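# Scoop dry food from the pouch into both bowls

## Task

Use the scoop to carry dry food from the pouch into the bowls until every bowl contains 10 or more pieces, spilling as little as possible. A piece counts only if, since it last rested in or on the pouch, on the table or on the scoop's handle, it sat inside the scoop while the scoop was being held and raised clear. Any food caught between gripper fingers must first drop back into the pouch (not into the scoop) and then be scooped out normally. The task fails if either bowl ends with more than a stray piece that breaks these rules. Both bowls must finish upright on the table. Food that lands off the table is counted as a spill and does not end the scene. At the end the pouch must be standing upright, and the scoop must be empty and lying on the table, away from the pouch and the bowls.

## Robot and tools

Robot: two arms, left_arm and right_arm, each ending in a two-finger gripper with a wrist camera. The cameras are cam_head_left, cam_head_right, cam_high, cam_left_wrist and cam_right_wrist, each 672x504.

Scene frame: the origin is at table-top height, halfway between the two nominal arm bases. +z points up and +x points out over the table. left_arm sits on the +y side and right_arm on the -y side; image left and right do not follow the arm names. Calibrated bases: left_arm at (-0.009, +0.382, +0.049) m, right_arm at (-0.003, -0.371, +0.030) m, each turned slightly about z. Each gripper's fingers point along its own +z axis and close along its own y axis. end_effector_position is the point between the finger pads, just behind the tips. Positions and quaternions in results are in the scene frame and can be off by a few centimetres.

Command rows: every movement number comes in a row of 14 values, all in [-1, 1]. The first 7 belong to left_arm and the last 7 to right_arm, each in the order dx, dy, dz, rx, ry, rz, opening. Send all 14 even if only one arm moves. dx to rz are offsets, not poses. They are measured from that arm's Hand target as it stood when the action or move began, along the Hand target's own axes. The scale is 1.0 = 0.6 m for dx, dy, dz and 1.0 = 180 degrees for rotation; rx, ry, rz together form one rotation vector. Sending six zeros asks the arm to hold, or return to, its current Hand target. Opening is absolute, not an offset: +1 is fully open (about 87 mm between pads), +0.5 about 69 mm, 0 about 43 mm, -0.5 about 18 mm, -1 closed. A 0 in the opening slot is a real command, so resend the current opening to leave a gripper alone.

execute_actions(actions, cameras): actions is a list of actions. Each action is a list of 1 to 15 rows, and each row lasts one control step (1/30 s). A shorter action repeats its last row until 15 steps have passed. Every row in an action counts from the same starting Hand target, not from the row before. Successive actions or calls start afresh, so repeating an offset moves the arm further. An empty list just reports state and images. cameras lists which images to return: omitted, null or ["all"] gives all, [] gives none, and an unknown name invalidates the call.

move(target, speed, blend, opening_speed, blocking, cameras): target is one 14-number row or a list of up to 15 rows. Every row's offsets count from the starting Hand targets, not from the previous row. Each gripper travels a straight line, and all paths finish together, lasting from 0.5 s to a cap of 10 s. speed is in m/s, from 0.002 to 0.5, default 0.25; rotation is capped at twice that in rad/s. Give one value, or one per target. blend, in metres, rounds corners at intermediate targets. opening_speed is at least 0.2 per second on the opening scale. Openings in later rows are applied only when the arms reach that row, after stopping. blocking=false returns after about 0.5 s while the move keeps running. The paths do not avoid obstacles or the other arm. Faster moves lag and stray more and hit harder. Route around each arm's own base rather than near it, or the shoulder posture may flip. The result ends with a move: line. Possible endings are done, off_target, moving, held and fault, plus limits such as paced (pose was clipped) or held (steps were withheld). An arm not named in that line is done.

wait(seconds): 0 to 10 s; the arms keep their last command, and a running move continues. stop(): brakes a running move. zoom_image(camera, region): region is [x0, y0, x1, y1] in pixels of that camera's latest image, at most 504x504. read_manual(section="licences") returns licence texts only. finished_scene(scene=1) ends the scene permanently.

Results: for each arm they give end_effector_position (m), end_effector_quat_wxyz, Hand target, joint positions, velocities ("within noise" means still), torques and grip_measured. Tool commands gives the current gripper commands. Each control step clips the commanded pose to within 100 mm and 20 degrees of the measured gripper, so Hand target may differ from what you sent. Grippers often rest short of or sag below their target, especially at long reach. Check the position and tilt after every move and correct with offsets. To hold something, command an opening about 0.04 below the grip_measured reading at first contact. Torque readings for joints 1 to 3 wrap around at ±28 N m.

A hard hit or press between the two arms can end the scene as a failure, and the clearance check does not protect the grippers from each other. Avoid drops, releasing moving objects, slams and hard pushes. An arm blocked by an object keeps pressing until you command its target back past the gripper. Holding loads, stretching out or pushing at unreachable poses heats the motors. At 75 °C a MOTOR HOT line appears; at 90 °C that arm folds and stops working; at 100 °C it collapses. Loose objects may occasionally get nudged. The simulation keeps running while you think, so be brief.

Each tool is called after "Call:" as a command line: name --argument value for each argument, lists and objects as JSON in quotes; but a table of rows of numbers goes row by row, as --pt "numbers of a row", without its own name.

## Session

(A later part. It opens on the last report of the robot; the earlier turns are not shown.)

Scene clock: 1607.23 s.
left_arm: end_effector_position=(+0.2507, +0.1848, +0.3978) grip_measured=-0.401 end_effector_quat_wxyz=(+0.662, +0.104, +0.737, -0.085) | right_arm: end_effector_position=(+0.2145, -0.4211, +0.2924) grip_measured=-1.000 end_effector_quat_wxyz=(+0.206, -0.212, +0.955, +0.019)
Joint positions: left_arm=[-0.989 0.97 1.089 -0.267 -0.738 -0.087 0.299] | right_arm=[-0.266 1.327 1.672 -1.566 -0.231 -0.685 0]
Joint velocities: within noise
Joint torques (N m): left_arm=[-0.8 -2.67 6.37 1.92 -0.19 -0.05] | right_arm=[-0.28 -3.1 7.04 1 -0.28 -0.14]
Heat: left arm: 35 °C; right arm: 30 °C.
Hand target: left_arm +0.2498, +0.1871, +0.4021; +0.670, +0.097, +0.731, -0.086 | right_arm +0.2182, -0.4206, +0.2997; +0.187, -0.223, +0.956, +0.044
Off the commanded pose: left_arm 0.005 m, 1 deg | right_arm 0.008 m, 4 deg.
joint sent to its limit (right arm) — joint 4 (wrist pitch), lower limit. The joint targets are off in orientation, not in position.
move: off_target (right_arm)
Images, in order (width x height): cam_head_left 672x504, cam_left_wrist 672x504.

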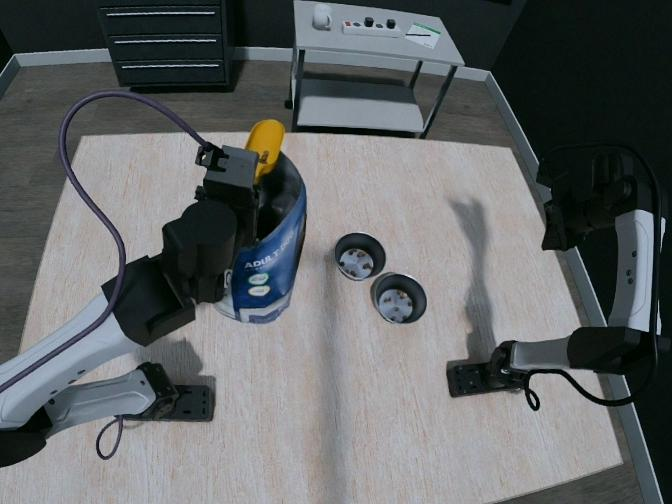

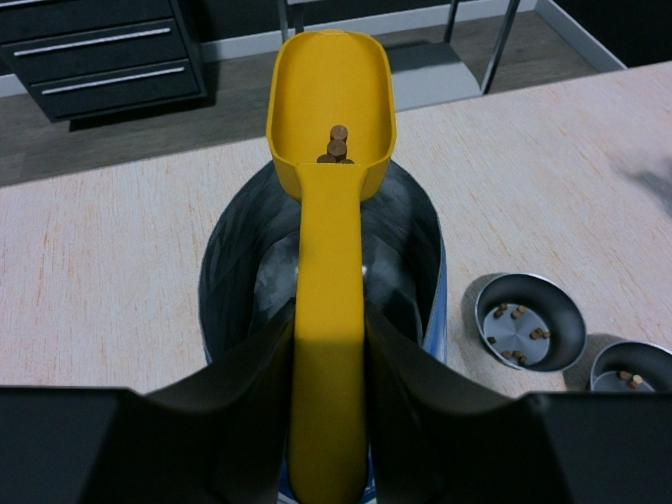

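Call:
move --target '[0.0103,-0.3586,-0.0801,0.2938,0,0.0257,-0.7,0,0,0,0,0,0,-1]' --speed 0.18

Scene clock: 1618.20 s.
left_arm: end_effector_position=(+0.1504, -0.0013, +0.3776) grip_measured=-0.401 end_effector_quat_wxyz=(+0.546, +0.416, +0.633, -0.359) | right_arm: end_effector_position=(+0.2145, -0.4211, +0.2924) grip_measured=-1.000 end_effector_quat_wxyz=(+0.206, -0.212, +0.955, +0.019)
Joint positions: left_arm=[-1.163 1.207 1.148 -0.087 -0.022 -0.004 0.299] | right_arm=[-0.266 1.327 1.672 -1.566 -0.231 -0.685 0]
Joint velocities: within noise
Joint torques (N m): left_arm=[-0.77 -3.15 11.07 2.11 0.26 -0.06] | right_arm=[-0.23 -3.08 6.99 0.99 -0.29 -0.15]
Heat: left arm: 35 °C; right arm: 30 °C.
Hand target: left_arm +0.1478, -0.0085, +0.3994; +0.560, +0.413, +0.612, -0.376 | right_arm +0.2182, -0.4206, +0.2997; +0.187, -0.223, +0.956, +0.044
Off the commanded pose: left_arm 0.023 m, 3 deg | right_arm 0.008 m, 4 deg.
joint sent to its limit (right arm) — joint 4 (wrist pitch), lower limit. The joint targets are off in orientation, not in position.
move: off_target (left_arm, right_arm)

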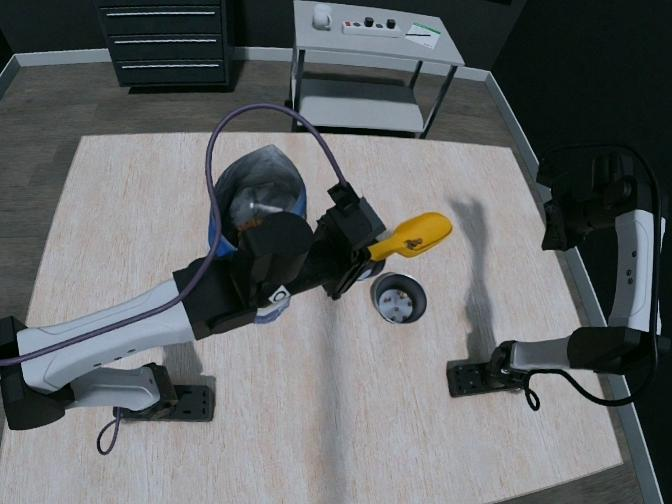

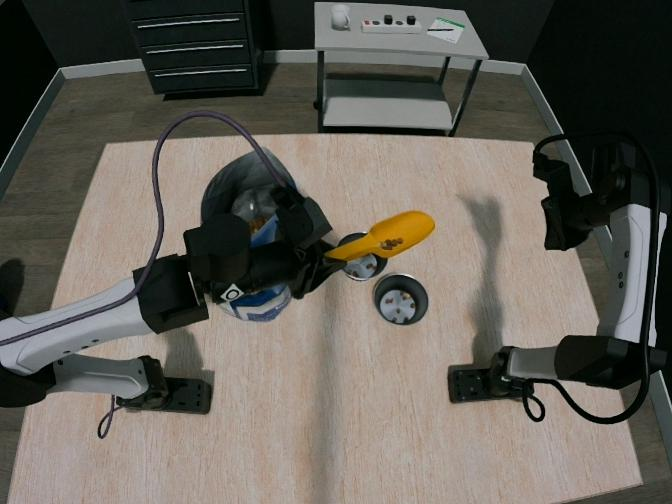

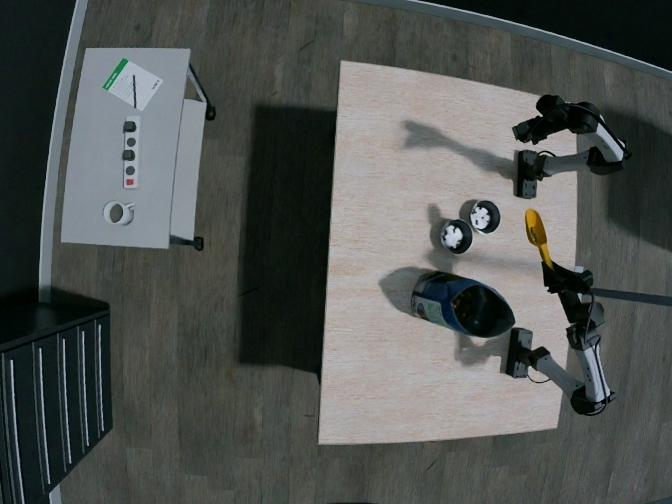

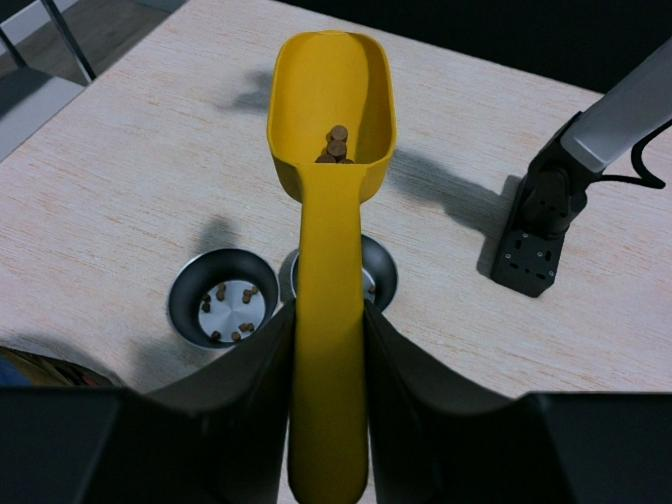

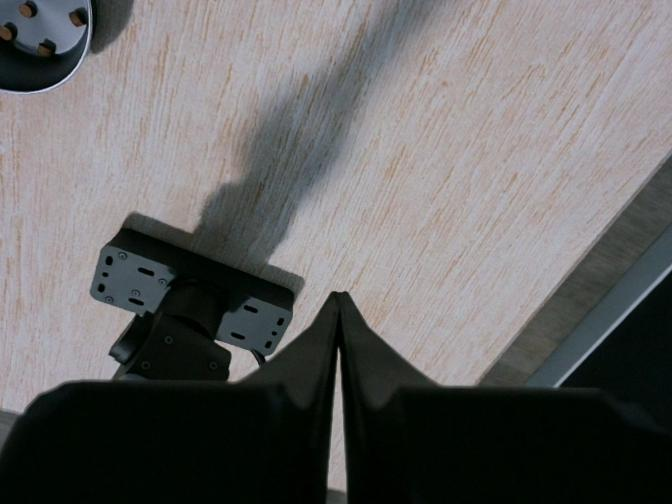

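Call:
move --target '[0.3175,-0.0125,-0.0062,0.0055,0.0822,0.0005,-0.7,0,0,0,0,0,0,-1]' --speed 0.15

Scene clock: 1654.93 s.
left_arm: end_effector_position=(+0.1376, +0.0124, +0.2087) grip_measured=-0.401 end_effector_quat_wxyz=(+0.472, +0.459, +0.684, -0.314) | right_arm: end_effector_position=(+0.2145, -0.4211, +0.2924) grip_measured=-1.000 end_effector_quat_wxyz=(+0.206, -0.212, +0.955, +0.019)
Joint positions: left_arm=[-1.18 1.259 0.706 0.188 -0.021 -0.004 0.299] | right_arm=[-0.266 1.327 1.672 -1.566 -0.231 -0.685 0]
Joint velocities: within noise
Joint torques (N m): left_arm=[-0.83 -3.71 7.08 2.03 0.25 -0.1] | right_arm=[-0.29 -3.11 6.99 1 -0.28 -0.16]
Heat: left arm: 37 °C; right arm: 29 °C.
Hand target: left_arm +0.1335, +0.0082, +0.2099; +0.473, +0.464, +0.675, -0.325 | right_arm +0.2182, -0.4206, +0.2997; +0.187, -0.223, +0.956, +0.044
Off the commanded pose: left_arm 0.006 m, 2 deg | right_arm 0.008 m, 4 deg.
joint sent to its limit (right arm) — joint 4 (wrist pitch), lower limit. The joint targets are off in orientation, not in position.
move: off_target (right_arm)

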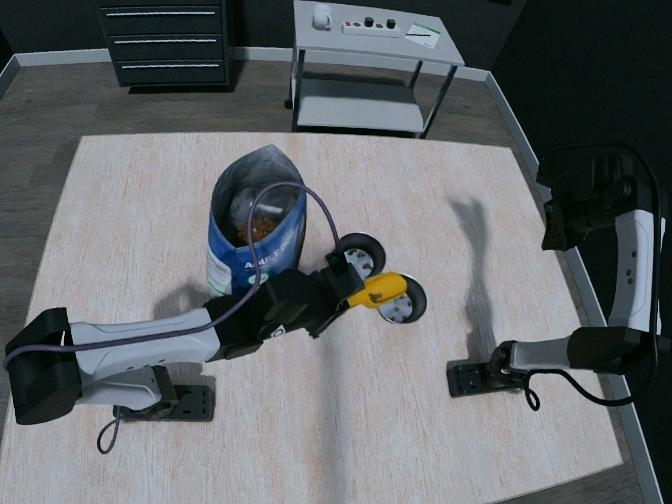

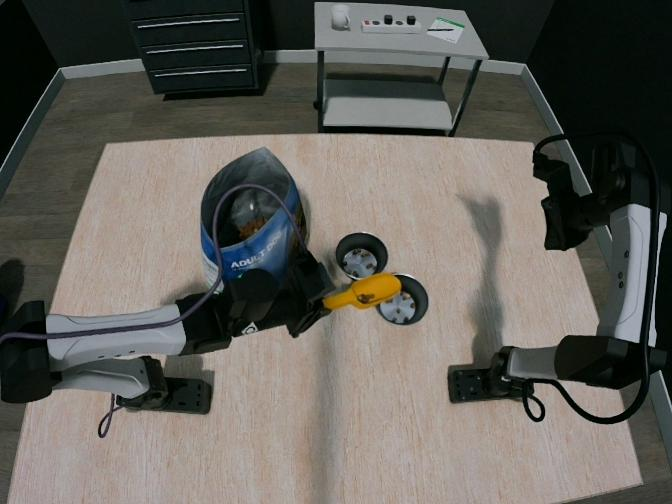

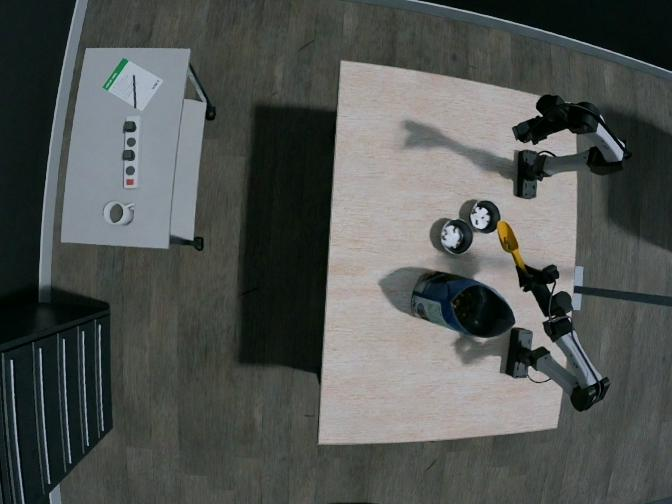

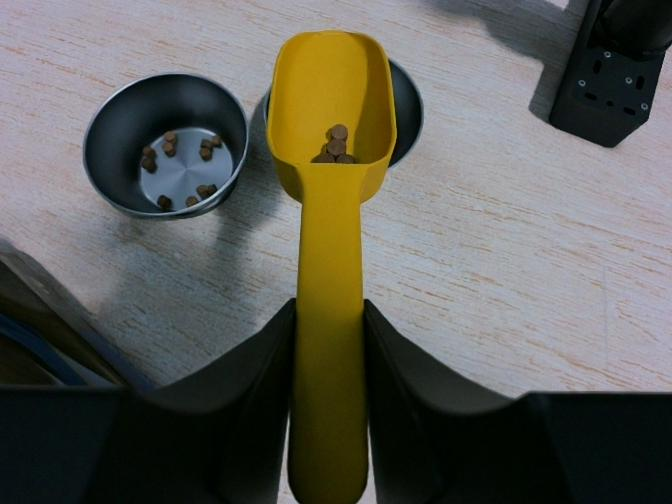

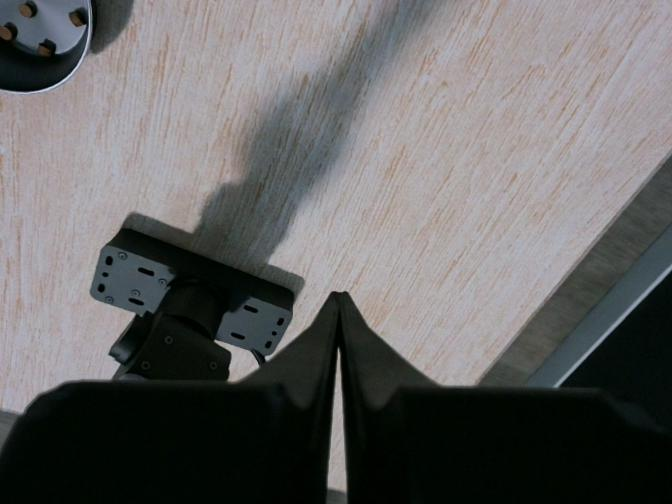

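Call:
move --pt "-0.0407 0.0053 0.0383 0 0.0838 0 -0.7 0 0 0 0 0 0 -1" --pt "-0.0747 0.006 0.1323 0 0.2228 0 -0.7 0 0 0 0 0 0 -1" --speed 0.2 --blend '[0.02,0]'

Scene clock: 1670.87 s.
left_arm: end_effector_position=(+0.1681, -0.0705, +0.2210) grip_measured=-0.401 end_effector_quat_wxyz=(+0.212, +0.545, +0.799, -0.139) | right_arm: end_effector_position=(+0.2145, -0.4211, +0.2924) grip_measured=-1.000 end_effector_quat_wxyz=(+0.206, -0.212, +0.955, +0.019)
Joint positions: left_arm=[-1.18 2.117 2.16 -1.101 -0.012 -0.002 0.299] | right_arm=[-0.266 1.327 1.672 -1.566 -0.231 -0.685 0]
Joint velocities: within noise
Joint torques (N m): left_arm=[-0.02 -9.55 9.91 1.04 0.24 -0.05] | right_arm=[-0.31 -3.11 6.95 0.99 -0.27 -0.15]
Heat: left arm: 37 °C; right arm: 29 °C.
Hand target: left_arm +0.1692, -0.0744, +0.2249; +0.213, +0.547, +0.796, -0.146 | right_arm +0.2182, -0.4206, +0.2997; +0.187, -0.223, +0.956, +0.044
Off the commanded pose: left_arm 0.006 m, 1 deg | right_arm 0.008 m, 4 deg.
joint sent to its limit (right arm) — joint 4 (wrist pitch), lower limit. The joint targets are off in orientation, not in position.
move: off_target (right_arm)

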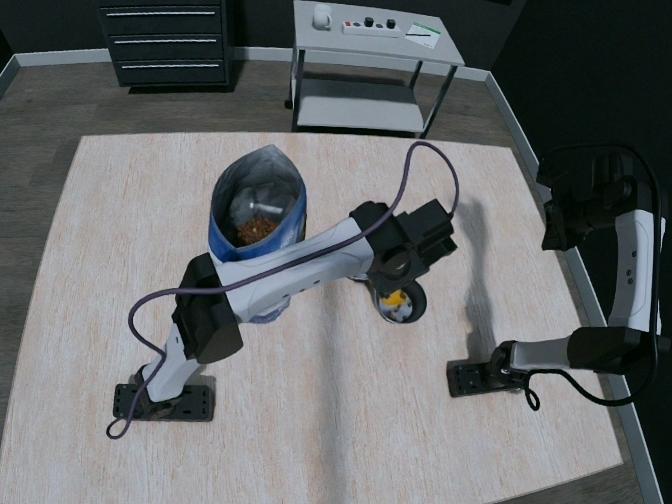

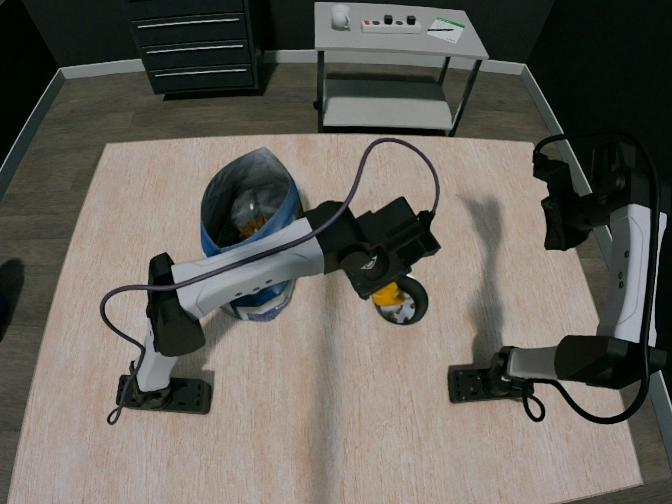

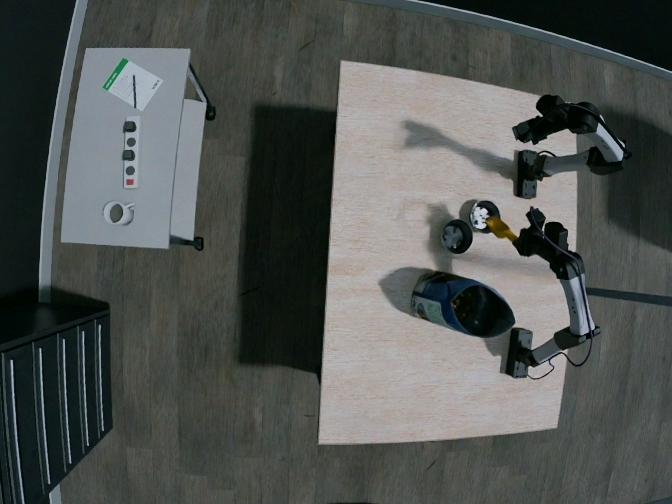

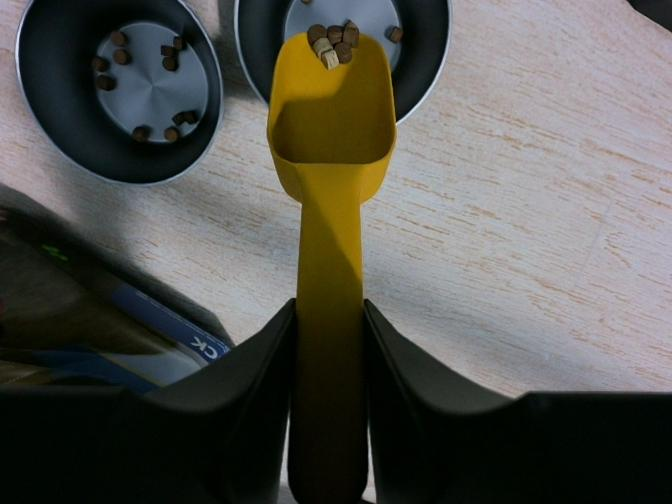

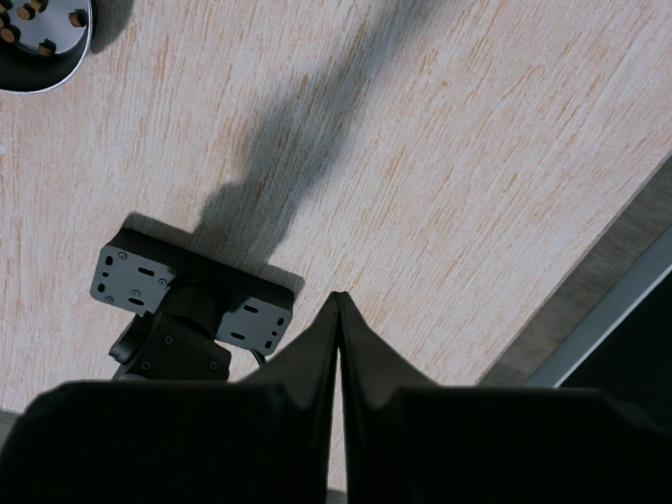

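Call:
move --pt "-0.033 0 0.0095 0 0.078 0 -0.7 0 0 0 0 0 0 -1" --pt "-0.0455 0 -0.0122 0 0.0333 0 -0.7 0 0 0 0 0 0 -1" --pt "-0.033 0 0.0095 0 0.078 0 -0.7 0 0 0 0 0 0 -1" --speed '[0.2,0.4,0.4]' --cameras '["cam_left_wrist","cam_head_left","cam_high","cam_head_right"]'

Scene clock: 1677.73 s.
left_arm: end_effector_position=(+0.1760, -0.0911, +0.2283) grip_measured=-0.401 end_effector_quat_wxyz=(+0.191, +0.549, +0.804, -0.124) | right_arm: end_effector_position=(+0.2145, -0.4211, +0.2924) grip_measured=-1.000 end_effector_quat_wxyz=(+0.206, -0.212, +0.955, +0.019)
Joint positions: left_arm=[-1.18 2.472 2.837 -1.476 -0.012 -0.002 0.299] | right_arm=[-0.266 1.327 1.672 -1.566 -0.231 -0.685 0]
Joint velocities: within noise
Joint torques (N m): left_arm=[-0.08 -11.04 8.64 0.98 0.21 -0.05] | right_arm=[-0.23 -3.1 6.98 0.99 -0.28 -0.16]
Heat: left arm: 38 °C; right arm: 29 °C.
Hand target: left_arm +0.1764, -0.0930, +0.2298; +0.114, +0.560, +0.817, -0.078 | right_arm +0.2182, -0.4206, +0.2997; +0.187, -0.223, +0.956, +0.044
Off the commanded pose: left_arm 0.003 m, 10 deg | right_arm 0.008 m, 4 deg.
elbow stopped short (left arm): the move would have taken joint 3 (elbow) straighter than the controller allows.
joint sent to its limit (right arm) — joint 4 (wrist pitch), lower limit. The joint targets are off in orientation, not in position.
move: off_target (left_arm, right_arm)
Images, in order (width x height): cam_head_left 672x504, cam_head_right 672x504, cam_high 672x504, cam_left_wrist 672x504.

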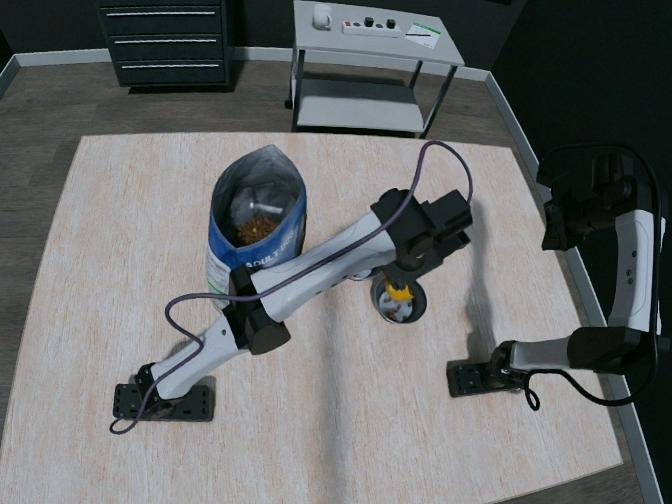

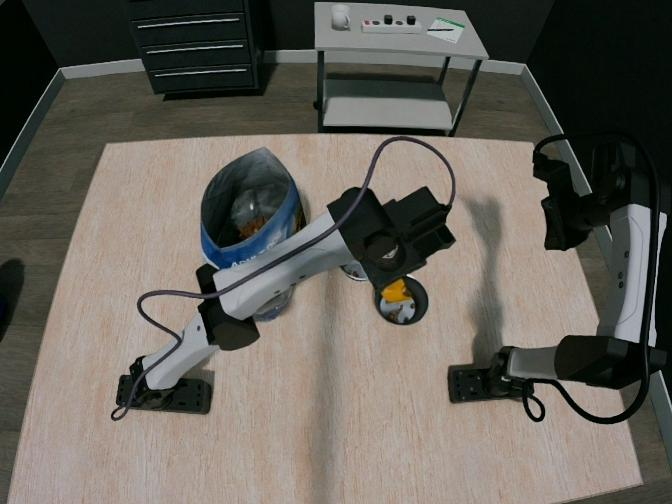

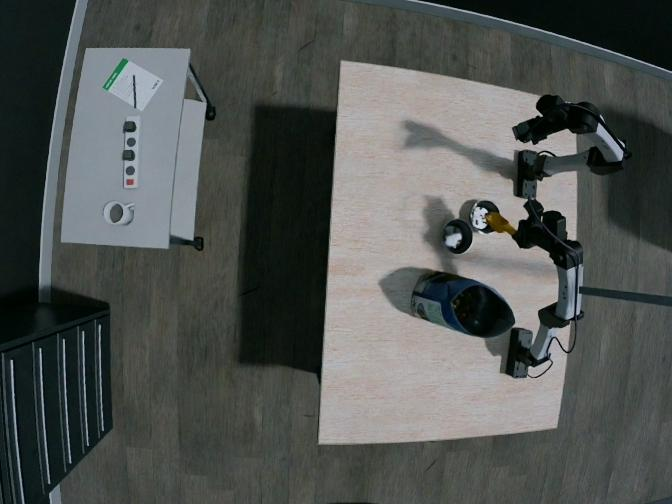

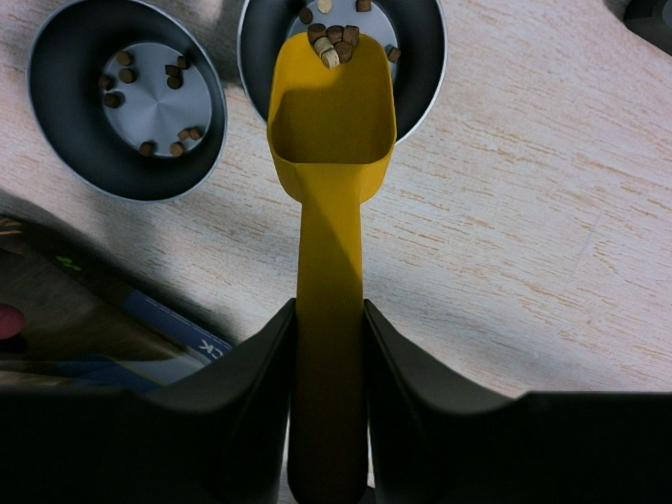

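Call:
move --pt "0.0252 0 0.0153 0 -0.0228 0 -0.7 0 0 0 0 0 0 -1" --pt "0.016 0 -0.0167 0 -0.078 0 -0.7 0 0 0 0 0 0 -1" --pt "0.0252 0 0.0153 0 -0.0228 0 -0.7 0 0 0 0 0 0 -1" --speed '[0.15,0.5,0.5]' --cameras '["cam_left_wrist"]'

Scene clock: 1690.63 s.
left_arm: end_effector_position=(+0.1719, -0.0802, +0.2150) grip_measured=-0.401 end_effector_quat_wxyz=(+0.162, +0.553, +0.811, -0.104) | right_arm: end_effector_position=(+0.2145, -0.4211, +0.2924) grip_measured=-1.000 end_effector_quat_wxyz=(+0.206, -0.212, +0.955, +0.019)
Joint positions: left_arm=[-1.18 2.492 2.837 -1.529 -0.012 -0.002 0.299] | right_arm=[-0.266 1.327 1.672 -1.566 -0.231 -0.685 0]
Joint velocities: within noise
Joint torques (N m): left_arm=[-0.06 -11.15 8.65 0.88 0.22 -0.06] | right_arm=[-0.25 -3.14 6.94 0.99 -0.28 -0.17]
Heat: left arm: 37 °C; right arm: 29 °C.
Hand target: left_arm +0.1721, -0.0818, +0.2170; +0.143, +0.557, +0.812, -0.098 | right_arm +0.2182, -0.4206, +0.2997; +0.187, -0.223, +0.956, +0.044
Off the commanded pose: left_arm 0.002 m, 2 deg | right_arm 0.008 m, 4 deg.
elbow stopped short (left arm): the move would have taken joint 3 (elbow) straighter than the controller allows.
joint sent to its limit (right arm) — joint 4 (wrist pitch), lower limit. The joint targets are off in orientation, not in position.
move: off_target (right_arm)
Images, in order (width x height): cam_left_wrist 672x504.

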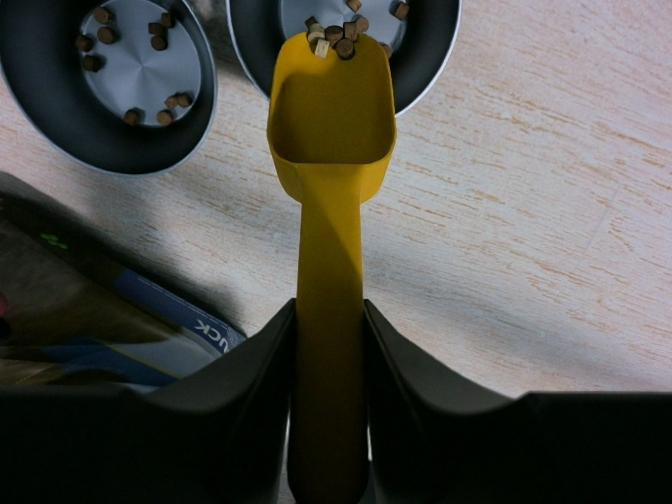

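Call:
zoom_image --camera "cam_left_wrist" --region '[230, 0, 450, 120]'

Scaled by 2.291.

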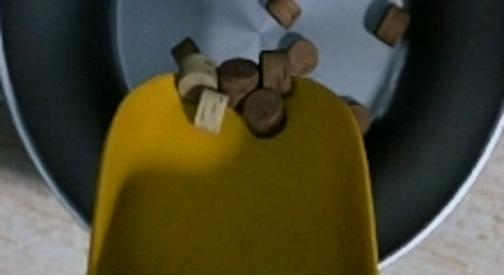

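Call:
move --target '[-0.0085,0,-0.0235,0,-0.015,0,-0.7,0,0,0,0,0,0,-1]' --speed 0.15 --cameras '[]'

Call:
execute_actions --actions '[[[0,0,0.015,0,0,0,-0.7,0,0,0,0,0,0,-1],[0,0,0.03,0,0,0,-0.7,0,0,0,0,0,0,-1],[0,0,0.03,0,0,0,-0.7,0,0,0,0,0,0,-1],[0,0,-0.01,0,0,0,-0.7,0,0,0,0,0,0,-1],[0,0,-0.03,0,0,0,-0.7,0,0,0,0,0,0,-1],[0,0,-0.03,0,0,0,-0.7,0,0,0,0,0,0,-1],[0,0,0.01,0,0,0,-0.7,0,0,0,0,0,0,-1],[0,0,0.03,0,0,0,-0.7,0,0,0,0,0,0,-1],[0,0,0.03,0,0,0,-0.7,0,0,0,0,0,0,-1],[0,0,-0.01,0,0,0,-0.7,0,0,0,0,0,0,-1],[0,0,-0.03,0,0,0,-0.7,0,0,0,0,0,0,-1],[0,0,-0.03,0,0,0,-0.7,0,0,0,0,0,0,-1],[0,0,0,0,0,0,-0.7,0,0,0,0,0,0,-1]]]' --cameras '["cam_left_wrist"]'

Call:
zoom_image --camera "cam_left_wrist" --region '[230, 0, 450, 120]'

Scene clock: 1702.07 s.
left_arm: end_effector_position=(+0.1718, -0.0800, +0.2150) grip_measured=-0.401 end_effector_quat_wxyz=(+0.161, +0.553, +0.811, -0.104) | right_arm: end_effector_position=(+0.2145, -0.4211, +0.2924) grip_measured=-1.000 end_effector_quat_wxyz=(+0.206, -0.212, +0.955, +0.019)
Joint positions: left_arm=[-1.18 2.492 2.837 -1.53 -0.012 -0.002 0.299] | right_arm=[-0.266 1.327 1.672 -1.566 -0.231 -0.685 0]
Joint velocities: within noise
Joint torques (N m): left_arm=[-0.05 -13.87 8.62 0.93 0.22 -0.05] | right_arm=[-0.25 -3.08 6.95 1 -0.28 -0.14]
Heat: left arm: 37 °C; right arm: 29 °C.
Hand target: left_arm +0.1721, -0.0818, +0.2320; +0.162, +0.555, +0.808, -0.111 | right_arm +0.2182, -0.4206, +0.2997; +0.187, -0.223, +0.956, +0.044
Off the commanded pose: left_arm 0.017 m, 1 deg | right_arm 0.008 m, 4 deg.
elbow stopped short (left arm): the move would have taken joint 3 (elbow) straighter than the controller allows.
joint sent to its limit (right arm) — joint 4 (wrist pitch), lower limit. The joint targets are off in orientation, not in position.
move: off_target (left_arm, right_arm)
No camera images: "cameras" was empty.

Scene clock: 1702.77 s.
left_arm: end_effector_position=(+0.1714, -0.0790, +0.2151) grip_measured=-0.401 end_effector_quat_wxyz=(+0.160, +0.554, +0.811, -0.103) | right_arm: end_effector_position=(+0.2145, -0.4211, +0.2924) grip_measured=-1.000 end_effector_quat_wxyz=(+0.206, -0.212, +0.955, +0.019)
Joint positions: left_arm=[-1.18 2.492 2.837 -1.534 -0.012 -0.002 0.299] | right_arm=[-0.266 1.327 1.672 -1.566 -0.231 -0.685 0]
Joint velocities: within noise
Joint torques (N m): left_arm=[-0.05 -13.78 8.62 0.96 0.22 -0.06] | right_arm=[-0.25 -3.11 7.02 1.01 -0.28 -0.15]
Heat: left arm: 37 °C; right arm: 29 °C.
Hand target: left_arm +0.1721, -0.0818, +0.2320; +0.162, +0.555, +0.808, -0.111 | right_arm +0.2182, -0.4206, +0.2997; +0.187, -0.223, +0.956, +0.044
Off the commanded pose: left_arm 0.017 m, 1 deg | right_arm 0.008 m, 4 deg.
elbow stopped short (left arm): the move would have taken joint 3 (elbow) straighter than the controller allows.
joint sent to its limit (right arm) — joint 4 (wrist pitch), lower limit. The joint targets are off in orientation, not in position.
Step readings (end_effector_position of left_arm | right_arm):
0: (+0.1718, -0.0800, +0.2150) | (+0.2145, -0.4211, +0.2924)
1: (+0.1718, -0.0800, +0.2150) | (+0.2145, -0.4211, +0.2924)
2: (+0.1718, -0.0801, +0.2150) | (+0.2145, -0.4211, +0.2924)
4: (+0.1718, -0.0801, +0.2150) | (+0.2145, -0.4211, +0.2924)
8: (+0.1716, -0.0795, +0.2150) | (+0.2145, -0.4211, +0.2924)
15: (+0.1714, -0.0790, +0.2151) | (+0.2145, -0.4211, +0.2924)
Images, in order (width x height): cam_left_wrist 672x504.

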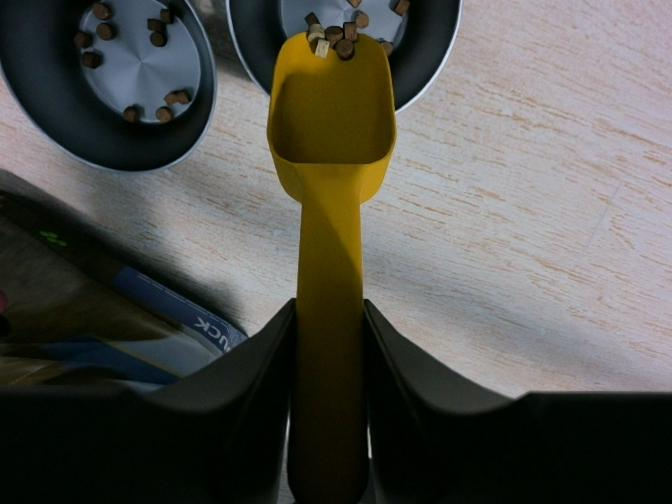

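Scaled by 2.291.

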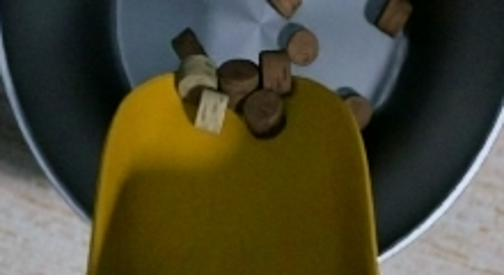

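Call:
move --target '[0.043,0,-0.0052,0,-0.041,0,-0.7,0,0,0,0,0,0,-1]' --speed 0.15 --cameras '["cam_left_wrist"]'

Scene clock: 1707.50 s.
left_arm: end_effector_position=(+0.1633, -0.0580, +0.2112) grip_measured=-0.401 end_effector_quat_wxyz=(+0.201, +0.547, +0.802, -0.130) | right_arm: end_effector_position=(+0.2145, -0.4211, +0.2924) grip_measured=-1.000 end_effector_quat_wxyz=(+0.206, -0.212, +0.955, +0.019)
Joint positions: left_arm=[-1.18 2.076 2.066 -1.078 -0.012 -0.001 0.299] | right_arm=[-0.266 1.327 1.672 -1.566 -0.231 -0.685 0]
Joint velocities: within noise
Joint torques (N m): left_arm=[-0.02 -13.5 5.97 1.36 0.24 -0.06] | right_arm=[-0.31 -3.18 6.97 1 -0.27 -0.15]
Heat: left arm: 37 °C; right arm: 29 °C.
Hand target: left_arm +0.1631, -0.0585, +0.2249; +0.214, +0.547, +0.796, -0.147 | right_arm +0.2182, -0.4206, +0.2997; +0.187, -0.223, +0.956, +0.044
Off the commanded pose: left_arm 0.014 m, 3 deg | right_arm 0.008 m, 4 deg.
joint sent to its limit (right arm) — joint 4 (wrist pitch), lower limit. The joint targets are off in orientation, not in position.
move: off_target (left_arm, right_arm)
Images, in order (width x height): cam_left_wrist 672x504.

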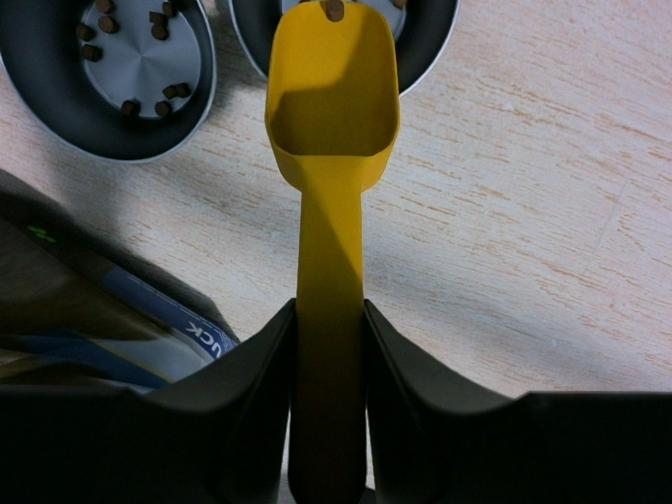

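Call:
zoom_image --camera "cam_left_wrist" --region '[230, 0, 450, 120]'

Call:
zoom_image --camera "cam_head_right" --region '[340, 240, 460, 350]'

Scaled by 2.291.

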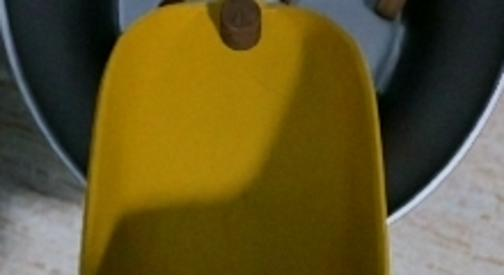

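This scene's latest camera images include none from cam_head_right. They are from: cam_left_wrist. cam_head_right's image comes with the result of a call that names it in "cameras".

Call:
execute_actions --actions '[[[0,0,0.015,0,0,0,-0.7,0,0,0,0,0,0,-1],[0,0,0.03,0,0,0,-0.7,0,0,0,0,0,0,-1],[0,0,0.03,0,0,0,-0.7,0,0,0,0,0,0,-1],[0,0,-0.01,0,0,0,-0.7,0,0,0,0,0,0,-1],[0,0,-0.03,0,0,0,-0.7,0,0,0,0,0,0,-1],[0,0,-0.03,0,0,0,-0.7,0,0,0,0,0,0,-1],[0,0,0.01,0,0,0,-0.7,0,0,0,0,0,0,-1],[0,0,0.03,0,0,0,-0.7,0,0,0,0,0,0,-1],[0,0,0.03,0,0,0,-0.7,0,0,0,0,0,0,-1],[0,0,-0.01,0,0,0,-0.7,0,0,0,0,0,0,-1],[0,0,-0.03,0,0,0,-0.7,0,0,0,0,0,0,-1],[0,0,-0.03,0,0,0,-0.7,0,0,0,0,0,0,-1],[0,0,0,0,0,0,-0.7,0,0,0,0,0,0,-1]]]'

Call:
zoom_image --camera "cam_left_wrist" --region '[230, 0, 450, 120]'

Call:
zoom_image --camera "cam_head_right" --region '[340, 240, 460, 350]'

Scene clock: 1716.03 s.
left_arm: end_effector_position=(+0.1630, -0.0572, +0.2094) grip_measured=-0.401 end_effector_quat_wxyz=(+0.200, +0.547, +0.802, -0.130) | right_arm: end_effector_position=(+0.2145, -0.4211, +0.2924) grip_measured=-1.000 end_effector_quat_wxyz=(+0.206, -0.212, +0.955, +0.019)
Joint positions: left_arm=[-1.18 2.07 2.051 -1.069 -0.012 -0.001 0.299] | right_arm=[-0.266 1.327 1.672 -1.566 -0.231 -0.685 0]
Joint velocities: within noise
Joint torques (N m): left_arm=[-0.01 -13.03 7.21 1.2 0.23 -0.06] | right_arm=[-0.27 -3.17 6.99 1 -0.29 -0.15]
Heat: left arm: 39 °C; right arm: 29 °C.
Hand target: left_arm +0.1631, -0.0585, +0.2248; +0.214, +0.547, +0.796, -0.147 | right_arm +0.2182, -0.4206, +0.2997; +0.187, -0.223, +0.956, +0.044
Off the commanded pose: left_arm 0.016 m, 3 deg | right_arm 0.008 m, 4 deg.
joint sent to its limit (right arm) — joint 4 (wrist pitch), lower limit. The joint targets are off in orientation, not in position.
Step readings (end_effector_position of left_arm | right_arm):
0: (+0.1633, -0.0582, +0.2113) | (+0.2145, -0.4211, +0.2924)
1: (+0.1635, -0.0585, +0.2109) | (+0.2145, -0.4211, +0.2924)
2: (+0.1638, -0.0594, +0.2100) | (+0.2145, -0.4211, +0.2924)
4: (+0.1642, -0.0605, +0.2086) | (+0.2145, -0.4211, +0.2924)
8: (+0.1634, -0.0582, +0.2092) | (+0.2145, -0.4211, +0.2924)
15: (+0.1630, -0.0572, +0.2094) | (+0.2145, -0.4211, +0.2924)

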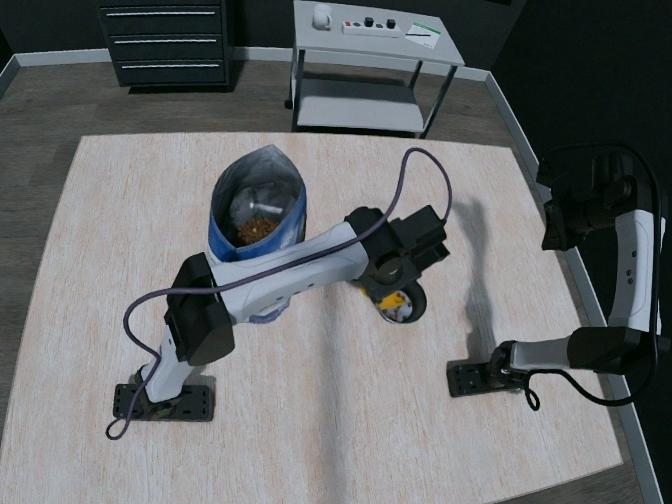

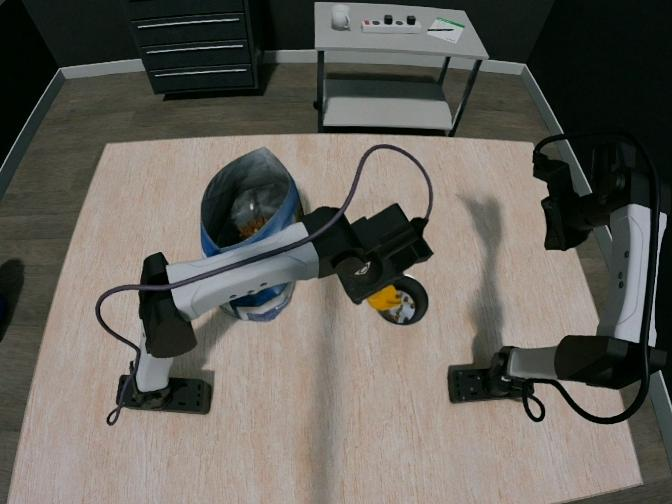

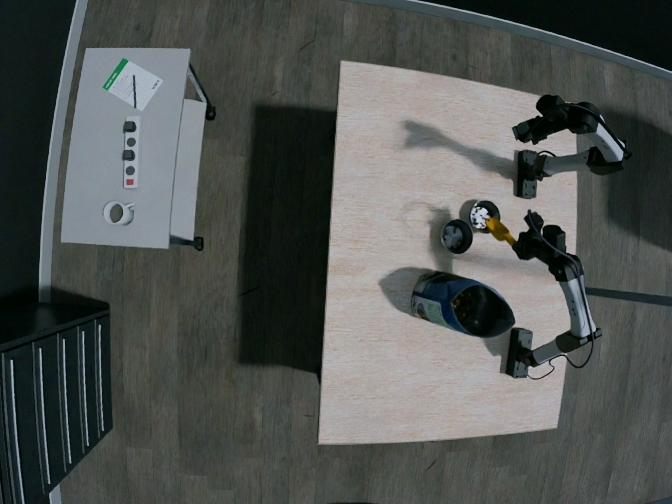

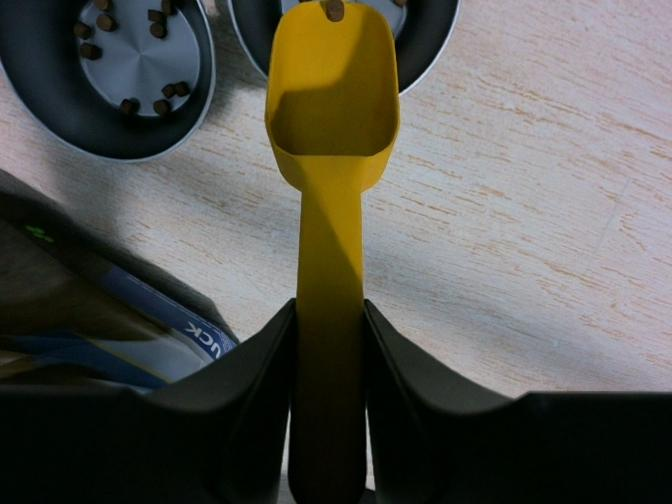

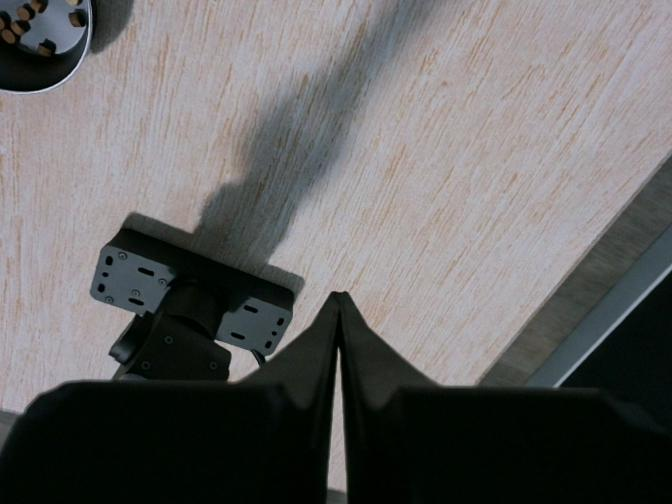

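Scaled by 2.291.

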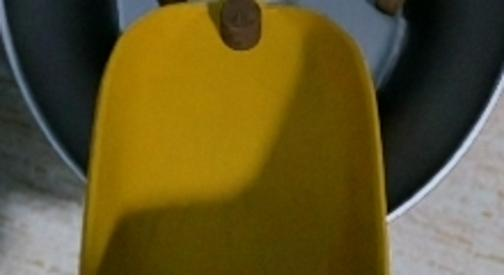

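Scaled by 4.200.

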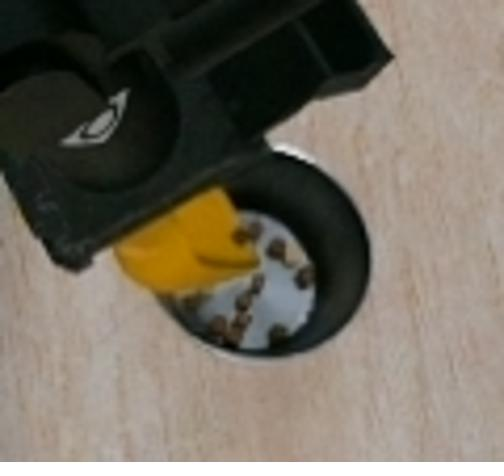

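Call:
move --pt "-0.0144 0 0.0083 0 0.061 0 -0.7 0 0 0 0 0 0 -1" --pt "-0.03 0 -0.02 0 0.01 0 -0.7 0 0 0 0 0 0 -1" --pt "-0.0144 0 0.0083 0 0.061 0 -0.7 0 0 0 0 0 0 -1" --speed '[0.2,0.5,0.5]' --cameras '["cam_left_wrist"]'

Call:
zoom_image --camera "cam_left_wrist" --region '[230, 0, 450, 120]'

Scene clock: 1724.23 s.
left_arm: end_effector_position=(+0.1665, -0.0664, +0.2215) grip_measured=-0.401 end_effector_quat_wxyz=(+0.149, +0.555, +0.813, -0.095) | right_arm: end_effector_position=(+0.2145, -0.4211, +0.2924) grip_measured=-1.000 end_effector_quat_wxyz=(+0.206, -0.212, +0.955, +0.019)
Joint positions: left_arm=[-1.18 2.438 2.768 -1.546 -0.012 -0.001 0.299] | right_arm=[-0.266 1.327 1.672 -1.566 -0.231 -0.685 0]
Joint velocities: within noise
Joint torques (N m): left_arm=[-0.03 -11.22 8.54 0.79 0.22 -0.06] | right_arm=[-0.27 -3.14 6.95 0.98 -0.26 -0.15]
Heat: left arm: 40 °C; right arm: 29 °C.
Hand target: left_arm +0.1667, -0.0677, +0.2248; +0.137, +0.558, +0.813, -0.094 | right_arm +0.2182, -0.4206, +0.2997; +0.187, -0.223, +0.956, +0.044
Off the commanded pose: left_arm 0.004 m, 1 deg | right_arm 0.008 m, 4 deg.
joint sent to its limit (left arm) — joint 4 (wrist pitch), lower limit. The joint targets still meet the commanded pose.
joint sent to its limit (right arm) — joint 4 (wrist pitch), lower limit. The joint targets are off in orientation, not in position.
move: off_target (right_arm)
Images, in order (width x height): cam_left_wrist 672x504.

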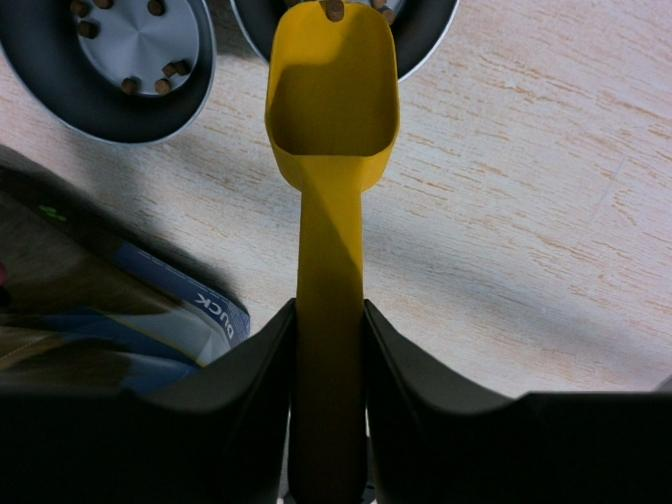

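Scaled by 2.291.

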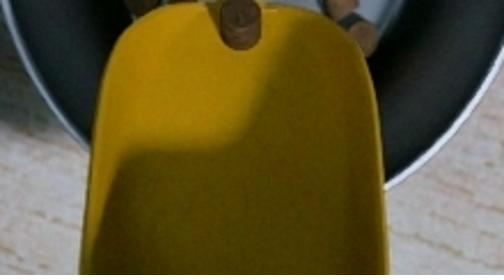

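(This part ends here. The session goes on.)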